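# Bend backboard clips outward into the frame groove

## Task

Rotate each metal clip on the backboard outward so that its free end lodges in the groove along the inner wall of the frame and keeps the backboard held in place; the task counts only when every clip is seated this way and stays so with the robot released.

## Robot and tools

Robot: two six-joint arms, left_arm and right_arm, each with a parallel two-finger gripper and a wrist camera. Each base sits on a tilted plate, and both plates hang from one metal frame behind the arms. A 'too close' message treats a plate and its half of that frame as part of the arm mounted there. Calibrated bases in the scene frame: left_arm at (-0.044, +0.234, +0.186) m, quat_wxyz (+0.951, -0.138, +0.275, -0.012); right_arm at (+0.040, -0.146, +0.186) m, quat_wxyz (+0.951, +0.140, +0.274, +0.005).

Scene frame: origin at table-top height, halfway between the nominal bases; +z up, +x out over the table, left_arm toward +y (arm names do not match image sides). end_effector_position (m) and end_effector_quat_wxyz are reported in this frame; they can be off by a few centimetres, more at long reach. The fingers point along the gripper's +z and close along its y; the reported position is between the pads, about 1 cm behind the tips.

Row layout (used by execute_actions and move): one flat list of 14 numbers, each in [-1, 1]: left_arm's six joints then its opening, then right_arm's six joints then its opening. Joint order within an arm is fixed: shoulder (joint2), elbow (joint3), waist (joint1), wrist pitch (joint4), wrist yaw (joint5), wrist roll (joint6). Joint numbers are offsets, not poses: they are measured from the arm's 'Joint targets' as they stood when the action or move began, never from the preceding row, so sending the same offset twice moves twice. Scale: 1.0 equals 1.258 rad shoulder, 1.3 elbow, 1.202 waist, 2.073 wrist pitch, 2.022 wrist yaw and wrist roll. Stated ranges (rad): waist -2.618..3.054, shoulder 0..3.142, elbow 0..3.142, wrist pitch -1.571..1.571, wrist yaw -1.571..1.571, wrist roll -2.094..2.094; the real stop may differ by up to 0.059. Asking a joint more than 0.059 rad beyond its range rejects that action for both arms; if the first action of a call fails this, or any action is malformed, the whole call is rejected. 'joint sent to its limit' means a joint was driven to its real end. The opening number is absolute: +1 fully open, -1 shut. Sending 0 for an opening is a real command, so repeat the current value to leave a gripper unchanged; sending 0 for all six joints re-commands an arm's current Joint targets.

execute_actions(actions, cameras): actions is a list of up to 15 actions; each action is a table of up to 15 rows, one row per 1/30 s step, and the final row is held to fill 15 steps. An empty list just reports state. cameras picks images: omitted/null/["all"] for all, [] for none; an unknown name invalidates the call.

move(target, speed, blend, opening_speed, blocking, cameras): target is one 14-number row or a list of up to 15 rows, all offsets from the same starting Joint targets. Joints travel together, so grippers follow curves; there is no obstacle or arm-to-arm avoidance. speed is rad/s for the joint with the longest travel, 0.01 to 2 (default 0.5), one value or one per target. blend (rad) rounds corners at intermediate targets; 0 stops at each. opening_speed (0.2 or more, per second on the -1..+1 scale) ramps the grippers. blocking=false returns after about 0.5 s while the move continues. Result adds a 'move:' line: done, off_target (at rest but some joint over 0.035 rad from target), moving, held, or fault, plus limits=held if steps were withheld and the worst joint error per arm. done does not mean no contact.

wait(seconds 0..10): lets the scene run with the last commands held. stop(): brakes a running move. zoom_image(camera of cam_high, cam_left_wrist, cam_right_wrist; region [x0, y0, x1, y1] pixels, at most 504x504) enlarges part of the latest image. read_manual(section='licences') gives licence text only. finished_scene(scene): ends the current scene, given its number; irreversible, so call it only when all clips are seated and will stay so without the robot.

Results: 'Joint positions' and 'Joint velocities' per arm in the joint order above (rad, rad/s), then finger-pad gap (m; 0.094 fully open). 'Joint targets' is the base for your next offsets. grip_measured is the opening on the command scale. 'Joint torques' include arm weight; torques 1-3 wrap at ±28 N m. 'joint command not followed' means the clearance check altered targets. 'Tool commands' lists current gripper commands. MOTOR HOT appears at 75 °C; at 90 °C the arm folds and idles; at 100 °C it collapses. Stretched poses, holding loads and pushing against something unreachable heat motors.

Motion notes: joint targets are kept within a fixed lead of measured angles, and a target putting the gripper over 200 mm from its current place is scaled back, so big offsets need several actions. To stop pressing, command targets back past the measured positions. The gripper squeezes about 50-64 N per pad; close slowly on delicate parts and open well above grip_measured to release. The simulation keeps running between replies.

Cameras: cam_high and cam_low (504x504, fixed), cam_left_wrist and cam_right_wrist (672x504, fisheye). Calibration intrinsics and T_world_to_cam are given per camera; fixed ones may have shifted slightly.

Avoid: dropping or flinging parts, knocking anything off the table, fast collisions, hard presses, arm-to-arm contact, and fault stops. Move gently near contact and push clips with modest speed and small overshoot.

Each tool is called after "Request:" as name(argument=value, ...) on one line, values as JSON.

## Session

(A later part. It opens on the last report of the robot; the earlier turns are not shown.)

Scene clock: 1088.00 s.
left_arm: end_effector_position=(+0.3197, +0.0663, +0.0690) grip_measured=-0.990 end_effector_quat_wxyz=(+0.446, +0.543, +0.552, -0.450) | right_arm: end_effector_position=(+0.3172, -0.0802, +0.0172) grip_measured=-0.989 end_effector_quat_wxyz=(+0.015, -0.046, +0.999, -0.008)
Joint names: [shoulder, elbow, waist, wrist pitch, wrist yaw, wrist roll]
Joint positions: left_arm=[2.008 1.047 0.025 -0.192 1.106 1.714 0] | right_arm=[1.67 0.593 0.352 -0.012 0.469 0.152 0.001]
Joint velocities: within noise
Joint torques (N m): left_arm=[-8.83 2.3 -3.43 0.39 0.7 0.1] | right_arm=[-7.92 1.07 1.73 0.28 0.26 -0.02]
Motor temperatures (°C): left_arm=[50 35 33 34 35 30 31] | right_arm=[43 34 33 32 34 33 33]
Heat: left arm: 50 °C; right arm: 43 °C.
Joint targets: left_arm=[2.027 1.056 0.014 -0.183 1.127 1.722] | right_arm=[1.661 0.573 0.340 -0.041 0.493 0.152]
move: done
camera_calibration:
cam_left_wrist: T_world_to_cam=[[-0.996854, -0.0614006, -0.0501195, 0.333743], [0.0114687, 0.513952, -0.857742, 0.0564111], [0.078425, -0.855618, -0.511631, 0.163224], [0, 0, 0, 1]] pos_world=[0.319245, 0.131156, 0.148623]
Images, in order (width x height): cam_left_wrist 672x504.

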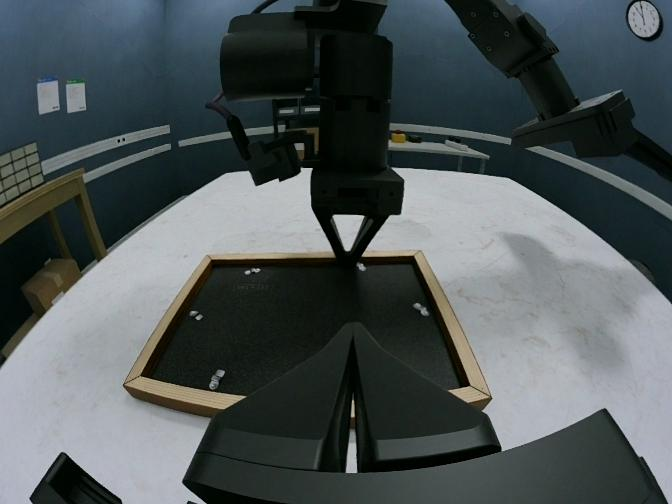

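Request:
move(target=[[0,0,0,0,0,0,-1,0,0.0446,0,0,0,0,-1],[0,0,0,0,0,0,-1,-0.0739,0.1038,0.0840,-0.1119,-0.004,0.0435,-1]], speed=[0.1,0.3])

Request:
zoom_image(camera="cam_left_wrist", region=[300, 220, 440, 330])

Request:
zoom_image(camera="cam_right_wrist", region=[300, 250, 440, 390])

Scene clock: 1158.03 s.
left_arm: end_effector_position=(+0.3197, +0.0663, +0.0690) grip_measured=-0.990 end_effector_quat_wxyz=(+0.446, +0.543, +0.552, -0.450) | right_arm: end_effector_position=(+0.3301, -0.0683, +0.0504) grip_measured=-0.989 end_effector_quat_wxyz=(+0.002, -0.049, +0.999, +0.000)
Joint names: [shoulder, elbow, waist, wrist pitch, wrist yaw, wrist roll]
Joint positions: left_arm=[2.008 1.047 0.025 -0.192 1.106 1.714 0] | right_arm=[1.586 0.695 0.425 -0.255 0.479 0.231 0.001]
Joint velocities: within noise
Joint torques (N m): left_arm=[-8.84 2.25 -3.45 0.38 0.69 0.1] | right_arm=[-8.72 5 3.86 0.34 0.05 0.07]
Motor temperatures (°C): left_arm=[51 34 33 33 35 30 31] | right_arm=[44 34 33 31 34 33 33]
Heat: left arm: 51 °C; right arm: 44 °C.
Joint targets: left_arm=[2.027 1.056 0.014 -0.183 1.127 1.722] | right_arm=[1.569 0.708 0.441 -0.273 0.485 0.240]
move: done
camera_calibration:
cam_left_wrist: T_world_to_cam=[[-0.996854, -0.0614006, -0.0501195, 0.333743], [0.0114687, 0.513952, -0.857742, 0.0564111], [0.078425, -0.855618, -0.511631, 0.163224], [0, 0, 0, 1]] pos_world=[0.319245, 0.131156, 0.148623]
cam_right_wrist: T_world_to_cam=[[0.0402512, -0.995784, -0.0824293, -0.0682053], [-0.940631, -0.0655898, 0.333034, 0.325511], [-0.337036, 0.0641306, -0.939305, 0.267262], [0, 0, 0, 1]] pos_world=[0.399008, -0.0637072, 0.137012]

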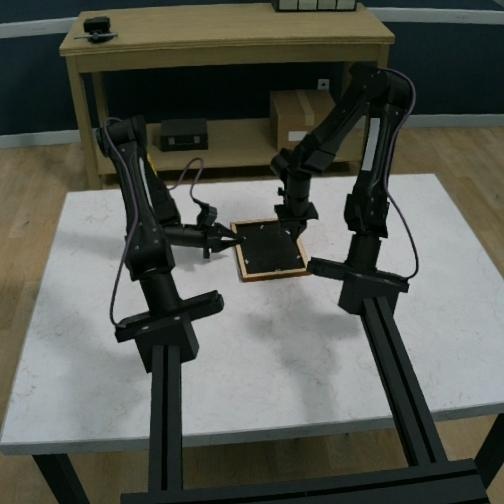

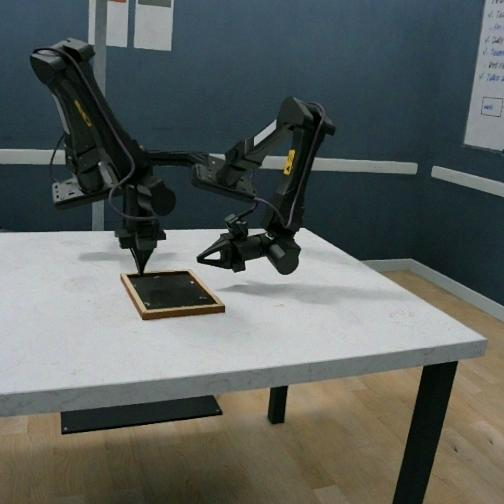

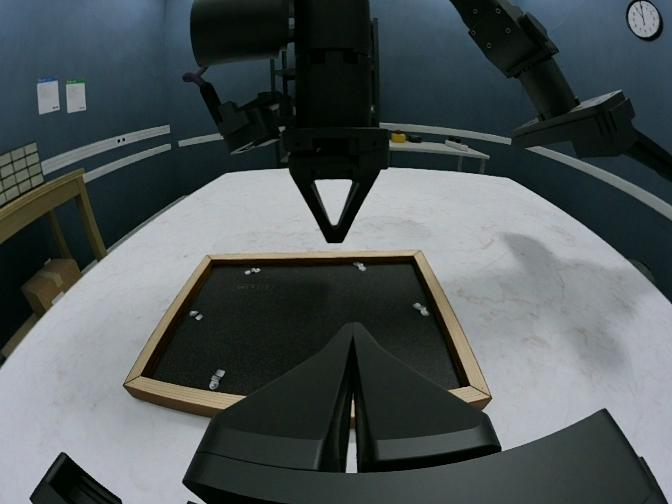

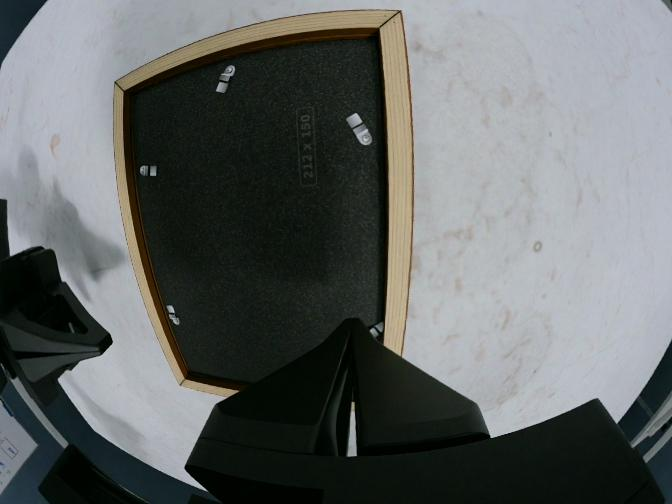

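Scaled by 3.600 from the camera's 672x504 image, which has a finer 960x720 frame.

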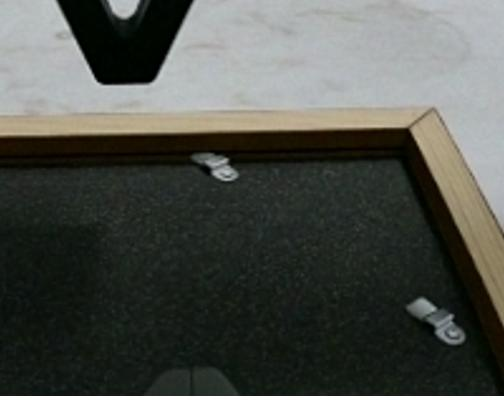

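Scaled by 3.600 from the camera's 672x504 image, which has a finer 960x720 frame.

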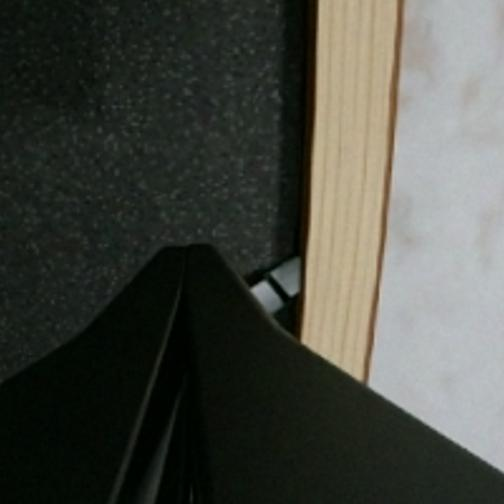

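Request:
move(target=[-0.4587,-0.12,-0.0948,-0.1529,-0.409,-0.5549,-0.3,0,0,0,0,0,0,-1], speed=0.8, cameras=[])

Scene clock: 1213.43 s.
left_arm: end_effector_position=(+0.3083, +0.1448, +0.1055) grip_measured=-0.303 end_effector_quat_wxyz=(+0.083, +0.295, +0.905, -0.294) | right_arm: end_effector_position=(+0.3299, -0.0683, +0.0504) grip_measured=-0.989 end_effector_quat_wxyz=(+0.001, -0.049, +0.999, +0.000)
Joint names: [shoulder, elbow, waist, wrist pitch, wrist yaw, wrist roll]
Joint positions: left_arm=[1.466 0.916 -0.087 -0.484 0.302 0.607 0.033] | right_arm=[1.586 0.695 0.425 -0.256 0.479 0.232 0.001]
Joint velocities: within noise
Joint torques (N m): left_arm=[-10.03 2.48 -2.95 0.31 0.3 -0.03] | right_arm=[-8.76 4.86 3.85 0.32 0.04 0.06]
Motor temperatures (°C): left_arm=[51 34 33 33 35 30 31] | right_arm=[43 34 34 31 34 33 33]
Heat: left arm: 51 °C; right arm: 43 °C.
Joint targets: left_arm=[1.450 0.900 -0.100 -0.500 0.300 0.600] | right_arm=[1.569 0.708 0.441 -0.273 0.485 0.240]
move: done
No camera images: "cameras" was empty.

Request:
move(target=[0.3887,0.3562,-0.3943,-0.0801,-0.4139,-0.5682,-0.3,0,0,0,0,0,0,-1], speed=0.6)

Request:
zoom_image(camera="cam_left_wrist", region=[200, 200, 440, 400])

Scene clock: 1222.70 s.
left_arm: end_effector_position=(+0.3471, +0.0671, +0.0729) grip_measured=-0.303 end_effector_quat_wxyz=(-0.012, +0.006, +1.000, -0.027) | right_arm: end_effector_position=(+0.3298, -0.0684, +0.0504) grip_measured=-0.989 end_effector_quat_wxyz=(+0.001, -0.049, +0.999, +0.000)
Joint names: [shoulder, elbow, waist, wrist pitch, wrist yaw, wrist roll]
Joint positions: left_arm=[1.903 1.332 -0.541 -0.635 -0.462 -0.456 0.033] | right_arm=[1.586 0.695 0.425 -0.256 0.479 0.232 0.001]
Joint velocities: within noise
Joint torques (N m): left_arm=[-10.71 3.97 -4.16 0.46 0.06 0.06] | right_arm=[-8.83 4.88 3.85 0.32 0.07 0.1]
Motor temperatures (°C): left_arm=[51 34 33 33 35 30 31] | right_arm=[43 34 34 31 34 33 33]
Heat: left arm: 51 °C; right arm: 43 °C.
Joint targets: left_arm=[1.901 1.330 -0.539 -0.637 -0.462 -0.451] | right_arm=[1.569 0.708 0.441 -0.273 0.485 0.240]
move: held (left_arm; a check stopped the path); limits=held; left_arm: the wrist roll is farthest, 0.093 rad from its target
joint command not followed: on one or more control steps a check withheld the commanded joint targets of the left arm, and it was not sent them on those steps.
cause: the commanded joint targets, or the way to them, would bring a part of the robot too close to another arm (this arm's wrist (the part past the wrist pitch) and the right arm's wrist (the part past the wrist pitch), along the way the arms are being sent, or toward where that arm still pushes).
camera_calibration:
cam_left_wrist: T_world_to_cam=[[-0.0639582, -0.9979, -0.010282, 0.0974187], [-0.933536, 0.0561849, 0.354052, 0.32943], [-0.352731, 0.0322432, -0.935169, 0.284657], [0, 0, 0, 1]] pos_world=[0.414173, 0.0695269, 0.150568]
cam_right_wrist: T_world_to_cam=[[0.040465, -0.995807, -0.0820441, -0.068396], [-0.940182, -0.0657448, 0.334268, 0.324972], [-0.33826, 0.0636102, -0.9389, 0.267504], [0, 0, 0, 1]] pos_world=[0.398787, -0.06376, 0.136921]

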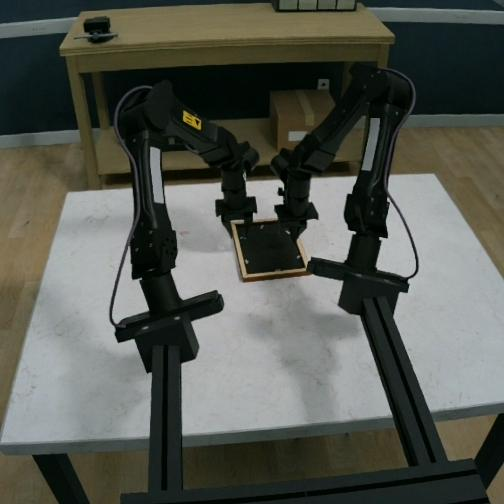

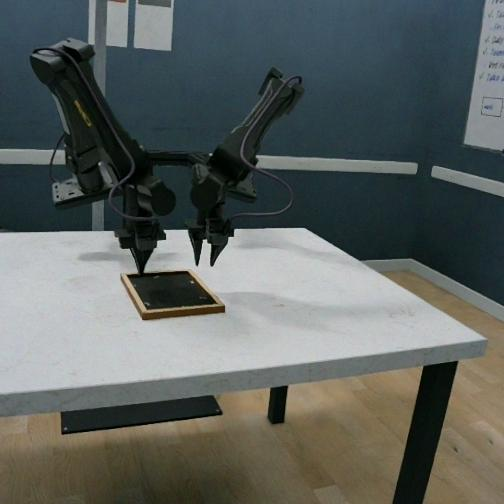

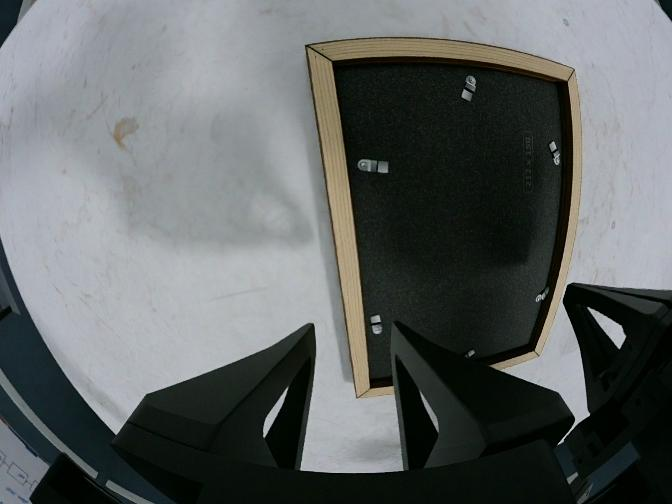

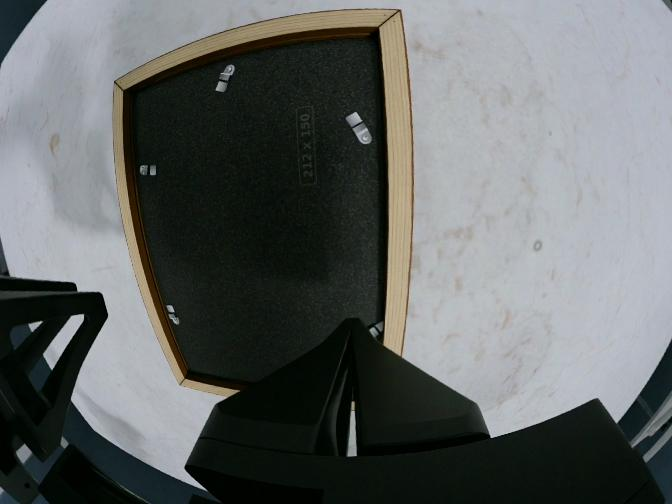

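Scaled by 2.100 from the camera's 672x504 image, which has a finer 960x720 frame.

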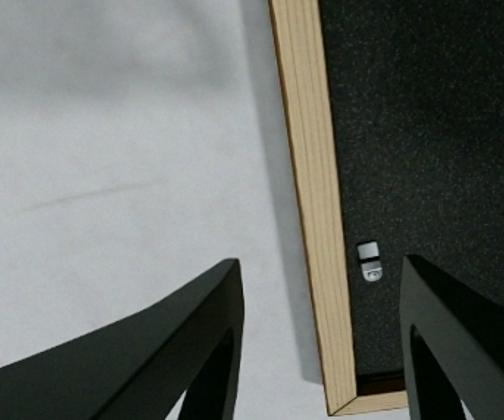

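Request:
move(target=[0.2079,0.384,0.0740,-0.1047,-0.0178,0.0101,-0.3,0,0,0,0,0,0,-1], speed=0.6, cameras=["cam_left_wrist"])

Request:
zoom_image(camera="cam_left_wrist", region=[240, 170, 440, 370])

Scene clock: 1274.20 s.
left_arm: end_effector_position=(+0.4372, +0.0755, +0.0606) grip_measured=-0.303 end_effector_quat_wxyz=(+0.000, -0.033, +0.999, -0.001) | right_arm: end_effector_position=(+0.3298, -0.0684, +0.0504) grip_measured=-0.989 end_effector_quat_wxyz=(+0.001, -0.049, +0.999, +0.000)
Joint names: [shoulder, elbow, waist, wrist pitch, wrist yaw, wrist roll]
Joint positions: left_arm=[2.135 1.81 -0.453 -0.838 -0.486 -0.44 0.033] | right_arm=[1.586 0.695 0.425 -0.256 0.479 0.232 0.001]
Joint velocities: within noise
Joint torques (N m): left_arm=[-10.59 6.65 -4.97 0.32 -0.08 0.11] | right_arm=[-8.72 4.83 4.14 0.31 0.04 0.09]
Motor temperatures (°C): left_arm=[55 35 33 32 35 30 30] | right_arm=[43 34 34 31 34 33 33]
Heat: left arm: 55 °C; right arm: 43 °C.
Joint targets: left_arm=[2.162 1.829 -0.450 -0.854 -0.498 -0.431] | right_arm=[1.569 0.708 0.441 -0.273 0.485 0.240]
move: done
camera_calibration:
cam_left_wrist: T_world_to_cam=[[0.0139636, -0.99788, -0.0635657, 0.0805952], [-0.942065, -0.0344369, 0.333659, 0.429238], [-0.335141, 0.055224, -0.940548, 0.295602], [0, 0, 0, 1]] pos_world=[0.502312, 0.0788816, 0.139932]
Images, in order (width x height): cam_left_wrist 672x504.

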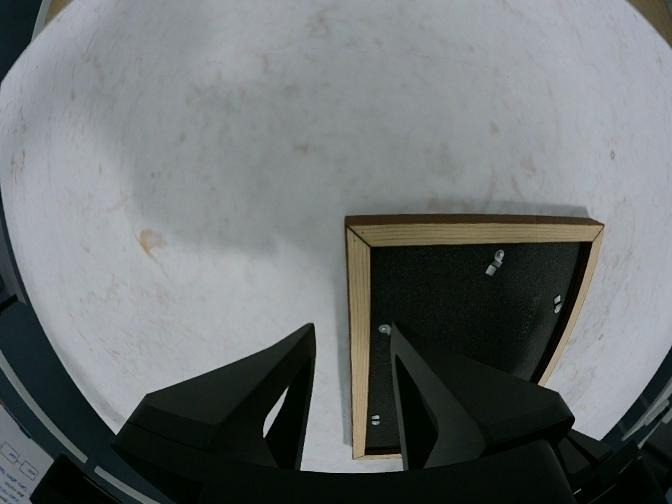

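Scaled by 2.520 from the camera's 672x504 image, which has a finer 960x720 frame.

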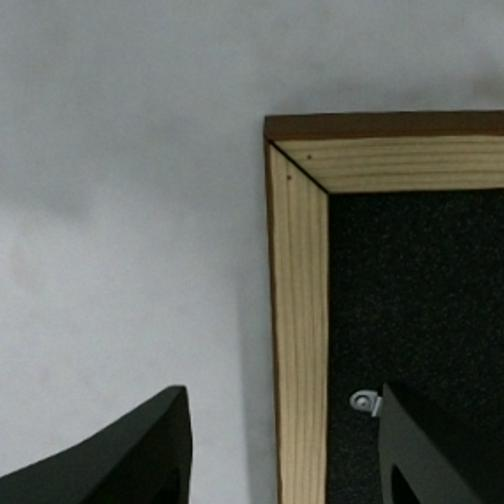

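Request:
move(target=[0.0515,0,0.02,0.0511,0.0124,0.0129,-0.3,0,0,0,0,0,0,-1], speed=0.2, cameras=["cam_left_wrist"])

Request:
zoom_image(camera="cam_left_wrist", region=[270, 190, 450, 370])

Scene clock: 1296.57 s.
left_arm: end_effector_position=(+0.4367, +0.0709, +0.0293) grip_measured=-0.303 end_effector_quat_wxyz=(+0.000, -0.031, +1.000, +0.001) | right_arm: end_effector_position=(+0.3298, -0.0684, +0.0504) grip_measured=-0.989 end_effector_quat_wxyz=(+0.001, -0.049, +0.999, +0.000)
Joint names: [shoulder, elbow, waist, wrist pitch, wrist yaw, wrist roll]
Joint positions: left_arm=[2.203 1.81 -0.43 -0.761 -0.481 -0.414 0.033] | right_arm=[1.586 0.695 0.425 -0.256 0.479 0.232 0.001]
Joint velocities: within noise
Joint torques (N m): left_arm=[-11.18 6.45 -4.97 0.65 0.12 0.11] | right_arm=[-8.83 4.88 4.03 0.3 0.08 0.08]
Motor temperatures (°C): left_arm=[51 37 34 32 34 30 30] | right_arm=[43 34 34 31 34 33 33]
Heat: left arm: 51 °C; right arm: 43 °C.
Joint targets: left_arm=[2.227 1.829 -0.426 -0.748 -0.473 -0.405] | right_arm=[1.569 0.708 0.441 -0.273 0.485 0.240]
move: done
camera_calibration:
cam_left_wrist: T_world_to_cam=[[0.0103442, -0.997631, -0.0680112, 0.0758035], [-0.9421, -0.0325212, 0.333752, 0.438922], [-0.335173, 0.0606209, -0.940204, 0.26583], [0, 0, 0, 1]] pos_world=[0.501823, 0.0737833, 0.108598]
Images, in order (width x height): cam_left_wrist 672x504.

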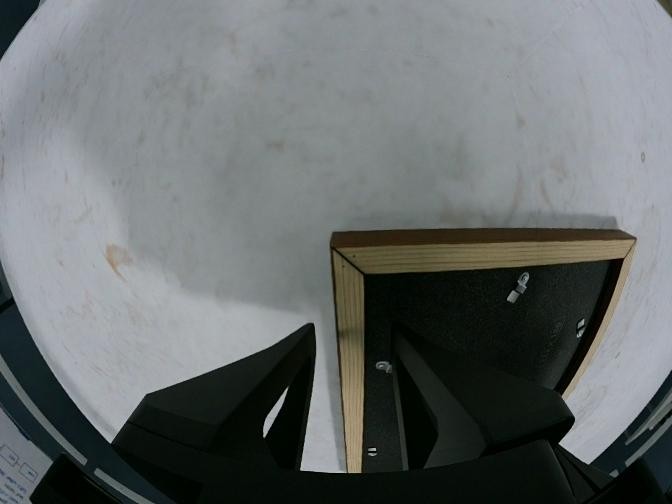

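Scaled by 2.800 from the camera's 672x504 image, which has a finer 960x720 frame.

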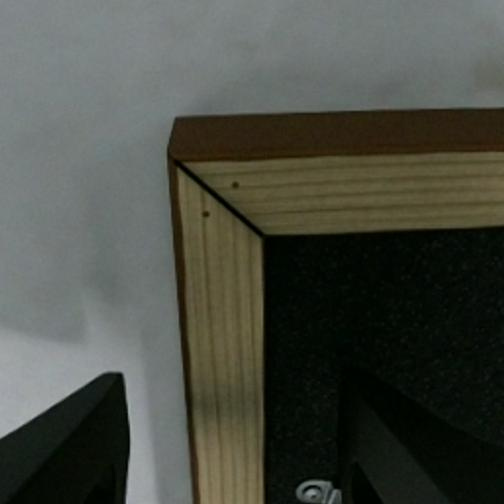

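Request:
move(target=[0.0185,0,0.0101,0.0148,0.0025,0.0064,-0.3,0,0,0,0,0,0,-1], speed=0.1, cameras=["cam_low"])

Request:
zoom_image(camera="cam_low", region=[110, 230, 250, 340])

Scene clock: 1317.77 s.
left_arm: end_effector_position=(+0.4395, +0.0704, +0.0222) grip_measured=-0.303 end_effector_quat_wxyz=(+0.004, -0.031, +1.000, -0.001) | right_arm: end_effector_position=(+0.3298, -0.0684, +0.0504) grip_measured=-0.989 end_effector_quat_wxyz=(+0.001, -0.049, +0.999, +0.000)
Joint names: [shoulder, elbow, waist, wrist pitch, wrist yaw, wrist roll]
Joint positions: left_arm=[2.218 1.813 -0.422 -0.735 -0.477 -0.401 0.033] | right_arm=[1.586 0.695 0.425 -0.256 0.479 0.232 0.001]
Joint velocities: within noise
Joint torques (N m): left_arm=[-10.47 6.19 -4.67 0.68 0.11 0.09] | right_arm=[-8.73 4.78 3.89 0.26 0.07 0.08]
Motor temperatures (°C): left_arm=[51 37 34 32 34 30 30] | right_arm=[43 34 34 31 34 33 33]
Heat: left arm: 51 °C; right arm: 43 °C.
Joint targets: left_arm=[2.250 1.829 -0.414 -0.717 -0.468 -0.392] | right_arm=[1.569 0.708 0.441 -0.273 0.485 0.240]
move: done
Images, in order (width x height): cam_low 504x504.

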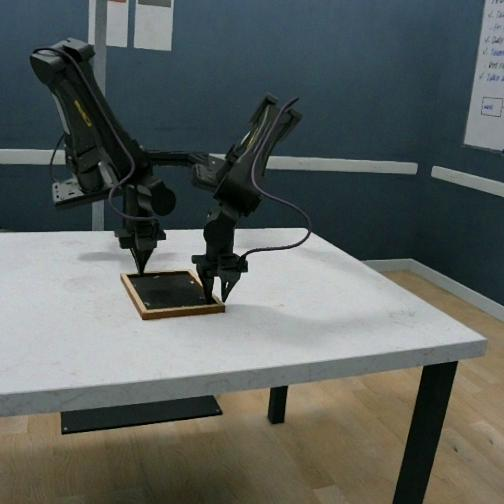

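Scaled by 3.600 from the camera's 504x504 image, which has a finer 720x720 frame.

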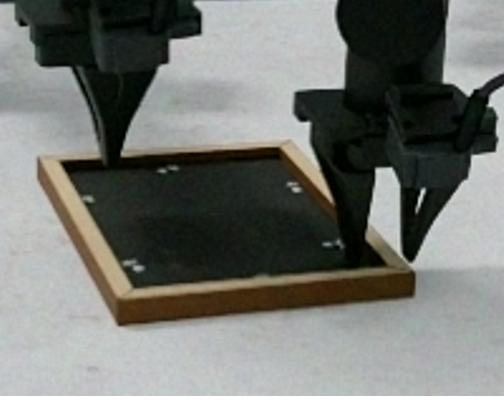

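Request:
move(target=[-0.011,0,0,0,0,0,-0.85,0,0,0,0,0,0,-1], speed=0.1, opening_speed=0.3, cameras=["cam_low","cam_left_wrist","cam_right_wrist"])

Request:
zoom_image(camera="cam_left_wrist", region=[270, 200, 450, 380])

Request:
zoom_image(camera="cam_right_wrist", region=[320, 270, 420, 370])

Scene clock: 1330.43 s.
left_arm: end_effector_position=(+0.4400, +0.0720, +0.0217) grip_measured=-0.777 end_effector_quat_wxyz=(+0.004, -0.032, +0.999, +0.000) | right_arm: end_effector_position=(+0.3298, -0.0684, +0.0504) grip_measured=-0.989 end_effector_quat_wxyz=(+0.001, -0.049, +0.999, +0.000)
Joint names: [shoulder, elbow, waist, wrist pitch, wrist yaw, wrist roll]
Joint positions: left_arm=[2.218 1.813 -0.419 -0.734 -0.479 -0.4 0.01] | right_arm=[1.586 0.695 0.425 -0.256 0.479 0.232 0.001]
Joint velocities: within noise
Joint torques (N m): left_arm=[-11.73 6.17 -4.89 0.67 0.13 0.11] | right_arm=[-8.87 4.92 3.88 0.33 0.09 0.05]
Motor temperatures (°C): left_arm=[52 36 34 32 34 30 30] | right_arm=[43 34 34 31 34 33 33]
Heat: left arm: 52 °C; right arm: 43 °C.
Joint targets: left_arm=[2.236 1.829 -0.414 -0.718 -0.468 -0.392] | right_arm=[1.569 0.708 0.441 -0.273 0.485 0.240]
move: done
camera_calibration:
cam_left_wrist: T_world_to_cam=[[0.0130009, -0.997658, -0.0671534, 0.0751117], [-0.944932, -0.0342216, 0.325472, 0.446204], [-0.327007, 0.059224, -0.943164, 0.256278], [0, 0, 0, 1]] pos_world=[0.504461, 0.0750278, 0.10153]
cam_right_wrist: T_world_to_cam=[[0.040465, -0.995807, -0.0820441, -0.068396], [-0.940182, -0.0657448, 0.334268, 0.324972], [-0.33826, 0.0636102, -0.9389, 0.267504], [0, 0, 0, 1]] pos_world=[0.398787, -0.06376, 0.136921]
Images, in order (width x height): cam_low 504x504, cam_left_wrist 672x504, cam_right_wrist 672x504.

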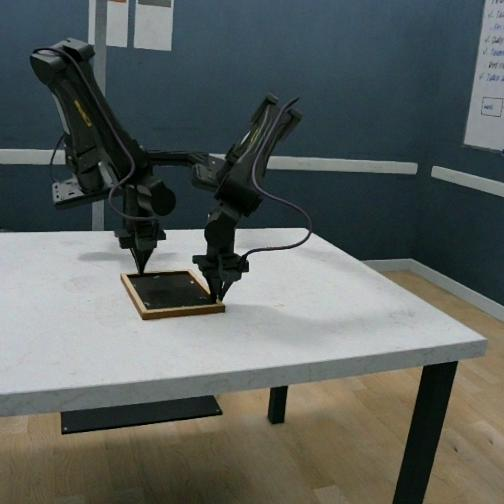

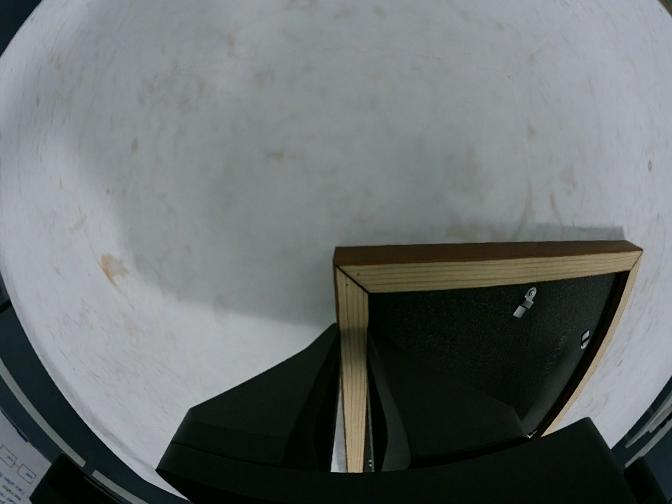

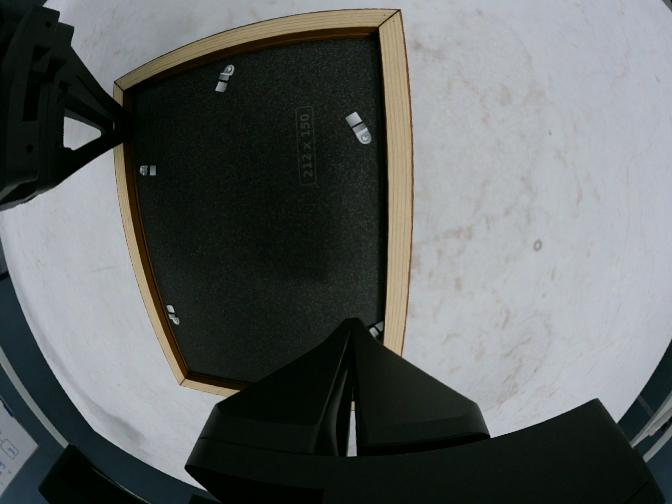

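Scaled by 2.800 from the camera's 672x504 image, which has a finer 960x720 frame.

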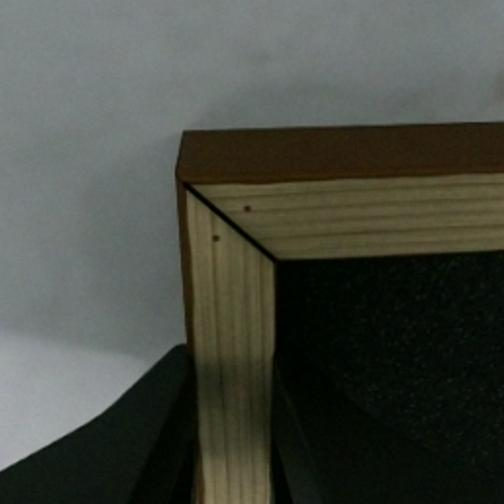

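Scaled by 5.040 from the camera's 672x504 image, which has a finer 960x720 frame.

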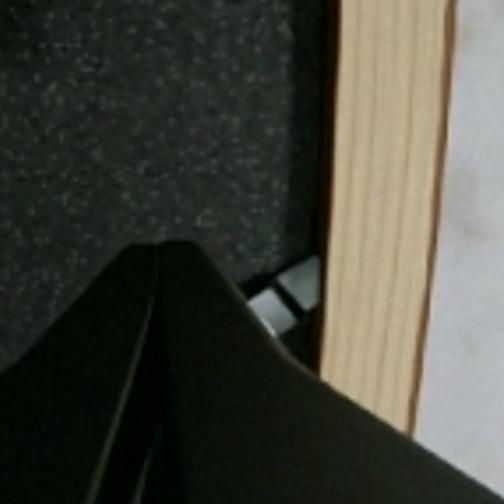

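Request:
move(target=[[0,0,0,0,0,0,-0.85,0.0717,-0.0452,-0.0728,0.0685,-0.0211,-0.0406,-1],[0,0,0,0,0,0,-0.85,0.1138,-0.0504,-0.0953,0.1037,-0.0264,-0.0544,-1]], speed=[0.3,0.1], cameras=["cam_low","cam_right_wrist"])

Request:
zoom_image(camera="cam_right_wrist", region=[320, 270, 420, 370])

Request:
zoom_image(camera="cam_low", region=[100, 240, 190, 330])

Scene clock: 1391.70 s.
left_arm: end_effector_position=(+0.4400, +0.0720, +0.0217) grip_measured=-0.778 end_effector_quat_wxyz=(+0.004, -0.032, +0.999, +0.000) | right_arm: end_effector_position=(+0.3247, -0.0778, +0.0172) grip_measured=-0.989 end_effector_quat_wxyz=(-0.002, -0.054, +0.999, +0.000)
Joint names: [shoulder, elbow, waist, wrist pitch, wrist yaw, wrist roll]
Joint positions: left_arm=[2.218 1.813 -0.419 -0.734 -0.479 -0.4 0.01] | right_arm=[1.684 0.658 0.34 -0.09 0.44 0.139 0.001]
Joint velocities: within noise
Joint torques (N m): left_arm=[-11.7 6.2 -4.86 0.67 0.13 0.1] | right_arm=[-4.77 1.74 1.62 0.74 -0.09 -0.07]
Motor temperatures (°C): left_arm=[55 36 34 32 34 30 32] | right_arm=[43 34 34 31 34 33 33]
Heat: left arm: 55 °C; right arm: 43 °C.
Joint targets: left_arm=[2.236 1.829 -0.414 -0.718 -0.468 -0.392] | right_arm=[1.712 0.643 0.327 -0.058 0.431 0.129]
move: done
camera_calibration:
cam_right_wrist: T_world_to_cam=[[0.0498991, -0.995333, -0.0826029, -0.0832919], [-0.937118, -0.0752637, 0.340801, 0.328795], [-0.345427, 0.060403, -0.9365, 0.237231], [0, 0, 0, 1]] pos_world=[0.394222, -0.0724863, 0.103233]
Images, in order (width x height): cam_low 504x504, cam_right_wrist 672x504.

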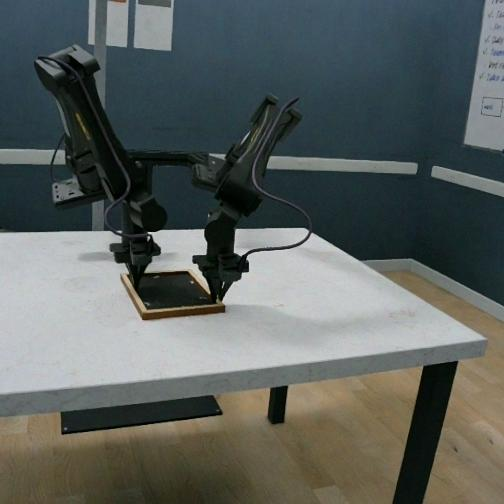

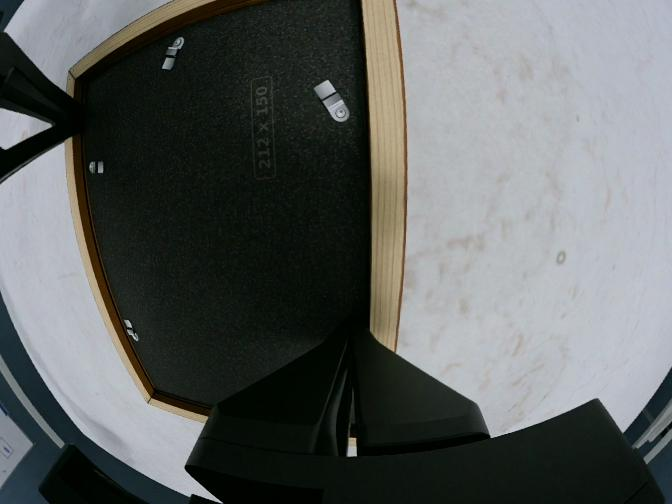

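Scaled by 5.040 from the camera's 672x504 image, which has a finer 960x720 frame.

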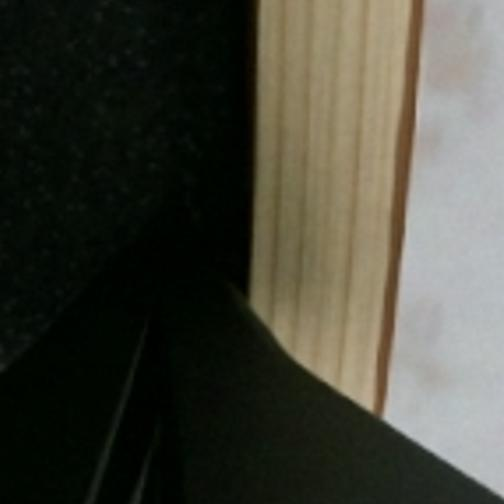

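Scaled by 5.600 from the camera's 504x504 image, which has a finer 720x720 frame.

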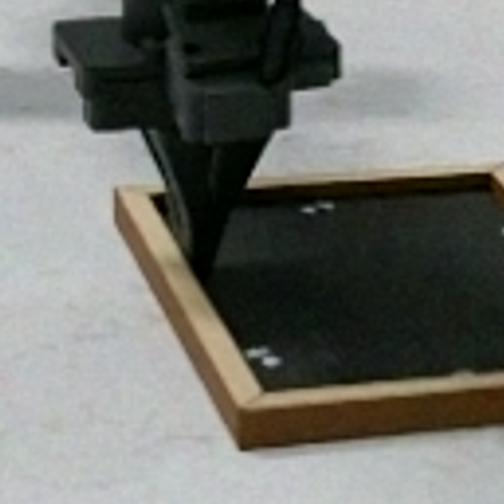

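Request:
move(target=[[0,0,0,0,0,0,-0.85,-0.0294,0,0,0,0,0,-1],[0,0,0,0,0,0,-0.85,-0.0445,-0.0469,0.0025,0.0193,0.0094,0.0104,-1]], speed=[0.1,0.05], cameras=["cam_low","cam_right_wrist","cam_left_wrist"])

Request:
zoom_image(camera="cam_right_wrist", region=[320, 270, 420, 370])

Request:
zoom_image(camera="cam_left_wrist", region=[270, 200, 450, 380])

Scene clock: 1403.50 s.
left_arm: end_effector_position=(+0.4400, +0.0720, +0.0217) grip_measured=-0.778 end_effector_quat_wxyz=(+0.004, -0.032, +0.999, +0.000) | right_arm: end_effector_position=(+0.3179, -0.0796, +0.0171) grip_measured=-0.989 end_effector_quat_wxyz=(+0.012, -0.046, +0.999, +0.002)
Joint names: [shoulder, elbow, waist, wrist pitch, wrist yaw, wrist roll]
Joint positions: left_arm=[2.218 1.813 -0.419 -0.734 -0.479 -0.4 0.01] | right_arm=[1.664 0.597 0.34 -0.019 0.441 0.142 0.001]
Joint velocities: within noise
Joint torques (N m): left_arm=[-11.7 6.2 -4.86 0.67 0.13 0.09] | right_arm=[-7.8 1.43 1.69 0.51 0.08 0.09]
Motor temperatures (°C): left_arm=[56 36 34 32 34 30 33] | right_arm=[42 34 34 31 34 33 33]
Heat: left arm: 56 °C; right arm: 42 °C.
Joint targets: left_arm=[2.236 1.829 -0.414 -0.718 -0.468 -0.392] | right_arm=[1.656 0.582 0.330 -0.018 0.450 0.151]
move: done
camera_calibration:
cam_left_wrist: T_world_to_cam=[[0.0130009, -0.997658, -0.0671534, 0.0751117], [-0.944932, -0.0342216, 0.325472, 0.446204], [-0.327007, 0.059224, -0.943164, 0.256278], [0, 0, 0, 1]] pos_world=[0.504461, 0.0750278, 0.10153]
cam_right_wrist: T_world_to_cam=[[0.0356435, -0.995563, -0.0870881, -0.0802066], [-0.947225, -0.0614353, 0.314628, 0.327127], [-0.318582, 0.0712776, -0.945212, 0.227388], [0, 0, 0, 1]] pos_world=[0.385164, -0.0759613, 0.105022]
Images, in order (width x height): cam_low 504x504, cam_left_wrist 672x504, cam_right_wrist 672x504.

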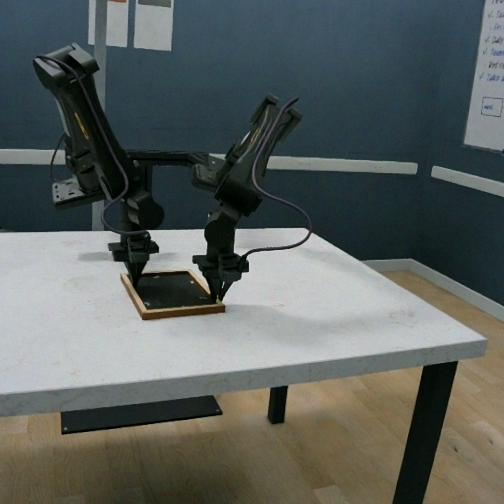

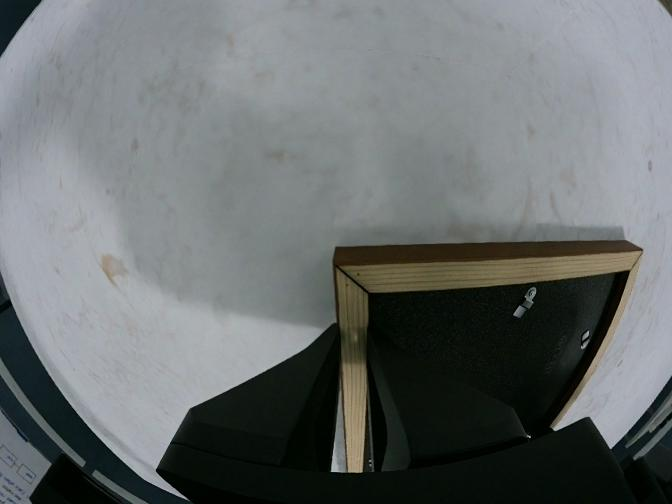

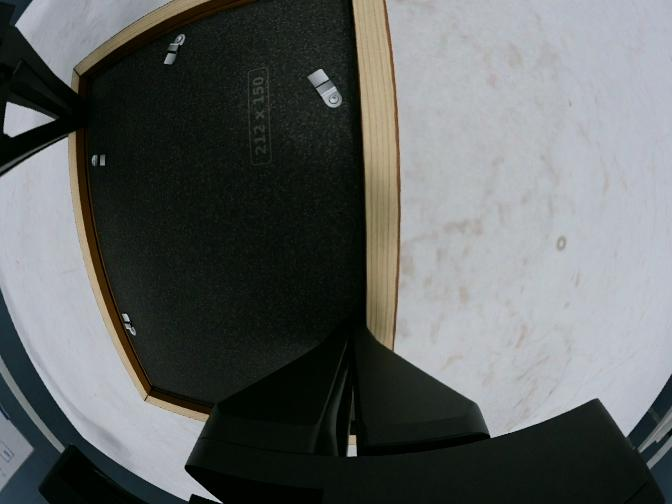

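Scaled by 5.040 from the camera's 672x504 image, which has a finer 960x720 frame.

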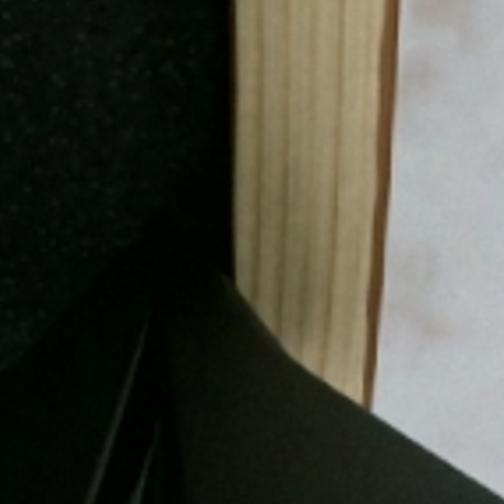

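Scaled by 2.800 from the camera's 672x504 image, which has a finer 960x720 frame.

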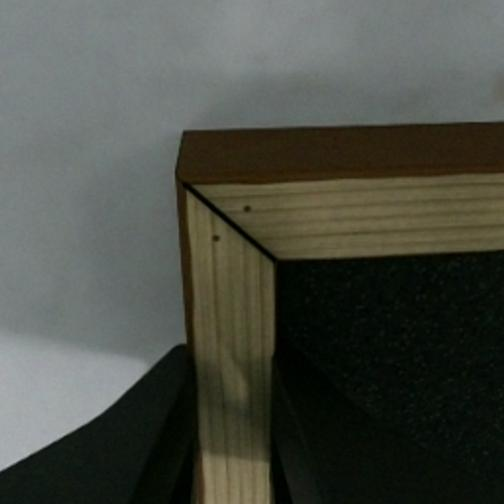

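Request:
move(target=[0,0,0,0,0,0,-0.85,-0.004,-0.0123,0.004,-0.0169,0,0,-1], speed=0.05, cameras=["cam_low","cam_left_wrist"])

Request:
zoom_image(camera="cam_left_wrist", region=[270, 200, 450, 380])

Scene clock: 1413.20 s.
left_arm: end_effector_position=(+0.4404, +0.0719, +0.0219) grip_measured=-0.778 end_effector_quat_wxyz=(+0.005, -0.032, +0.999, +0.000) | right_arm: end_effector_position=(+0.3142, -0.0806, +0.0172) grip_measured=-0.989 end_effector_quat_wxyz=(+0.009, -0.046, +0.999, +0.002)
Joint names: [shoulder, elbow, waist, wrist pitch, wrist yaw, wrist roll]
Joint positions: left_arm=[2.218 1.814 -0.419 -0.734 -0.479 -0.4 0.01] | right_arm=[1.66 0.587 0.34 -0.018 0.442 0.143 0.001]
Joint velocities: within noise
Joint torques (N m): left_arm=[-11.7 6.08 -4.89 0.67 0.12 0.1] | right_arm=[-7.77 1.02 1.95 0.19 0.11 0.07]
Motor temperatures (°C): left_arm=[56 36 34 32 34 30 33] | right_arm=[43 34 34 31 34 33 33]
Heat: left arm: 56 °C; right arm: 43 °C.
Joint targets: left_arm=[2.236 1.829 -0.414 -0.718 -0.468 -0.392] | right_arm=[1.651 0.566 0.335 -0.053 0.450 0.151]
move: done
camera_calibration:
cam_left_wrist: T_world_to_cam=[[0.0135761, -0.997698, -0.0664439, 0.0747545], [-0.945185, -0.0344862, 0.324708, 0.446667], [-0.326252, 0.0583935, -0.943477, 0.256356], [0, 0, 0, 1]] pos_world=[0.504805, 0.0750168, 0.101796]
Images, in order (width x height): cam_low 504x504, cam_left_wrist 672x504.

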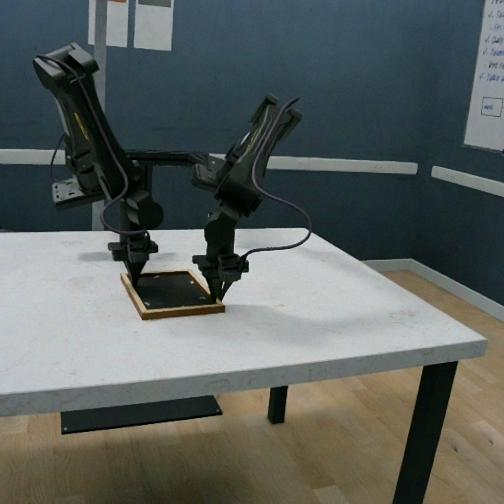

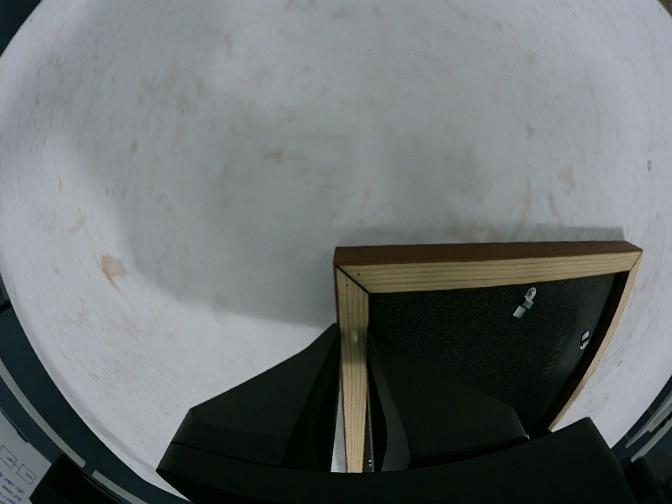

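Scaled by 2.800 from the camera's 672x504 image, which has a finer 960x720 frame.

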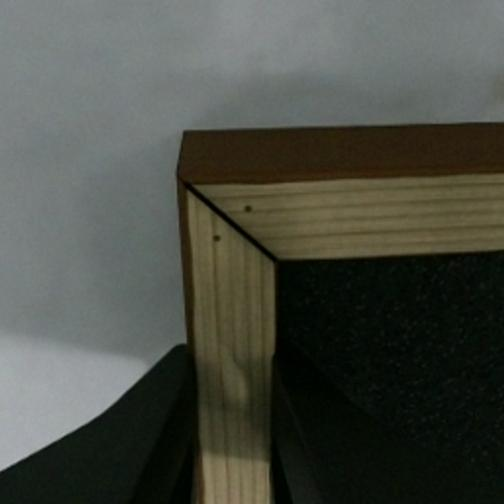

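Request:
move(target=[0,0,0,0,0,0,-0.85,-0.003,-0.009,0.003,-0.005,0,0,-1], speed=0.05, cameras=[])

Scene clock: 1421.63 s.
left_arm: end_effector_position=(+0.4399, +0.0703, +0.0219) grip_measured=-0.778 end_effector_quat_wxyz=(+0.003, -0.031, +1.000, -0.004) | right_arm: end_effector_position=(+0.3109, -0.0814, +0.0173) grip_measured=-0.989 end_effector_quat_wxyz=(+0.007, -0.048, +0.999, +0.002)
Joint names: [shoulder, elbow, waist, wrist pitch, wrist yaw, wrist roll]
Joint positions: left_arm=[2.218 1.814 -0.419 -0.734 -0.469 -0.398 0.01] | right_arm=[1.656 0.577 0.34 -0.017 0.441 0.143 0.001]
Joint velocities: within noise
Joint torques (N m): left_arm=[-11.71 6.06 -4.89 0.68 0.03 0.08] | right_arm=[-7.82 0.54 2.4 0.1 0.11 0.1]
Motor temperatures (°C): left_arm=[56 36 34 32 34 30 33] | right_arm=[42 34 34 31 34 33 33]
Heat: left arm: 56 °C; right arm: 42 °C.
Joint targets: left_arm=[2.236 1.829 -0.414 -0.718 -0.468 -0.392] | right_arm=[1.647 0.554 0.338 -0.063 0.450 0.151]
move: off_target (right_arm); right_arm: the wrist pitch is farthest, 0.046 rad from its target
No camera images: "cameras" was empty.

Request:
move(target=[[0,0,0,0,0,0,-0.85,0,0.0431,0,0,0,0,-1],[0,0,0,0,0,0,-0.85,-0.0906,0.0546,0.0616,-0.0555,0.0104,0.0282,-1]], speed=[0.1,0.2], cameras=["cam_low","cam_left_wrist","cam_right_wrist"])

Request:
zoom_image(camera="cam_right_wrist", region=[320, 260, 420, 360])

Request:
zoom_image(camera="cam_low", region=[110, 260, 200, 330])

Scene clock: 1437.90 s.
left_arm: end_effector_position=(+0.4399, +0.0703, +0.0219) grip_measured=-0.778 end_effector_quat_wxyz=(+0.003, -0.031, +1.000, -0.004) | right_arm: end_effector_position=(+0.3224, -0.0762, +0.0463) grip_measured=-0.989 end_effector_quat_wxyz=(+0.017, -0.042, +0.999, +0.006)
Joint names: [shoulder, elbow, waist, wrist pitch, wrist yaw, wrist roll]
Joint positions: left_arm=[2.218 1.814 -0.419 -0.734 -0.469 -0.398 0.01] | right_arm=[1.549 0.613 0.397 -0.16 0.462 0.199 0.001]
Joint velocities: within noise
Joint torques (N m): left_arm=[-11.73 6.08 -4.89 0.68 0.04 0.08] | right_arm=[-8.18 4.4 3.67 0.36 0.08 0.11]
Motor temperatures (°C): left_arm=[56 36 34 32 34 30 33] | right_arm=[43 33 34 31 34 33 33]
Heat: left arm: 56 °C; right arm: 43 °C.
Joint targets: left_arm=[2.236 1.829 -0.414 -0.718 -0.468 -0.392] | right_arm=[1.533 0.625 0.412 -0.178 0.471 0.208]
move: done
camera_calibration:
cam_left_wrist: T_world_to_cam=[[0.0110157, -0.998284, -0.0575154, 0.0741335], [-0.944237, -0.0293144, 0.327958, 0.445229], [-0.329081, 0.0506955, -0.94294, 0.258043], [0, 0, 0, 1]] pos_world=[0.504502, 0.0739763, 0.101566]
cam_right_wrist: T_world_to_cam=[[0.0295744, -0.995023, -0.0951566, -0.0720328], [-0.950918, -0.0573438, 0.304083, 0.324379], [-0.308026, 0.0814931, -0.947881, 0.253708], [0, 0, 0, 1]] pos_world=[0.388737, -0.0737486, 0.134993]
Images, in order (width x height): cam_low 504x504, cam_left_wrist 672x504, cam_right_wrist 672x504.

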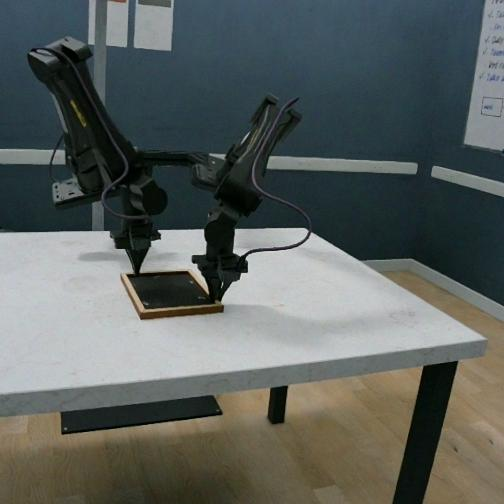

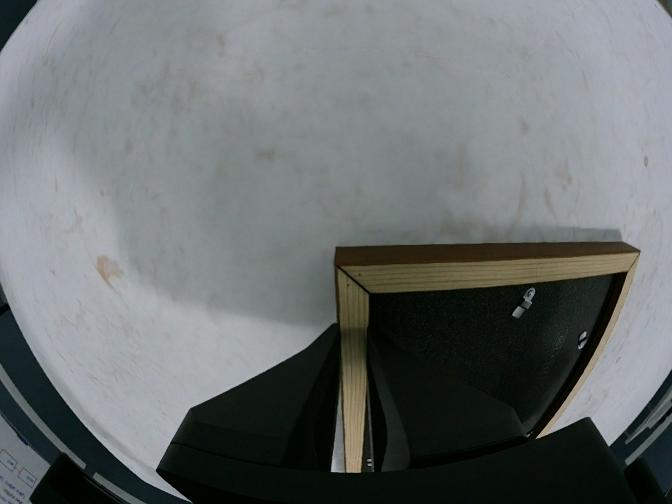

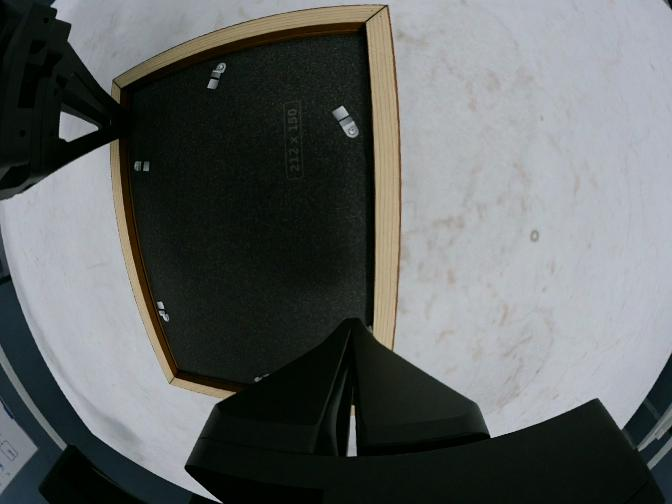

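Scaled by 5.040 from the camera's 672x504 image, which has a finer 960x720 frame.

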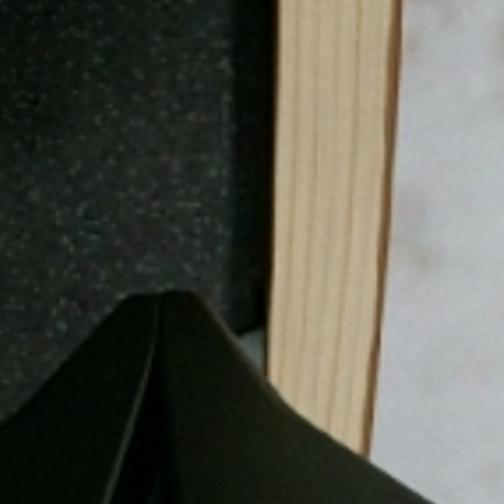

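Scaled by 5.600 from the camera's 504x504 image, which has a finer 720x720 frame.

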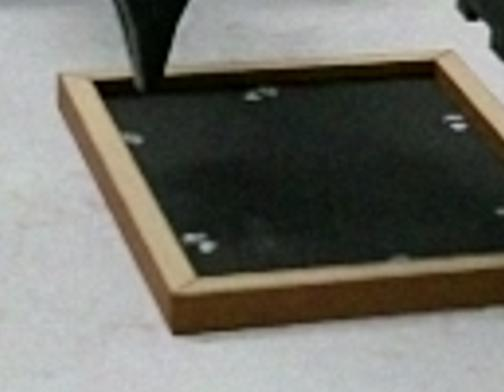

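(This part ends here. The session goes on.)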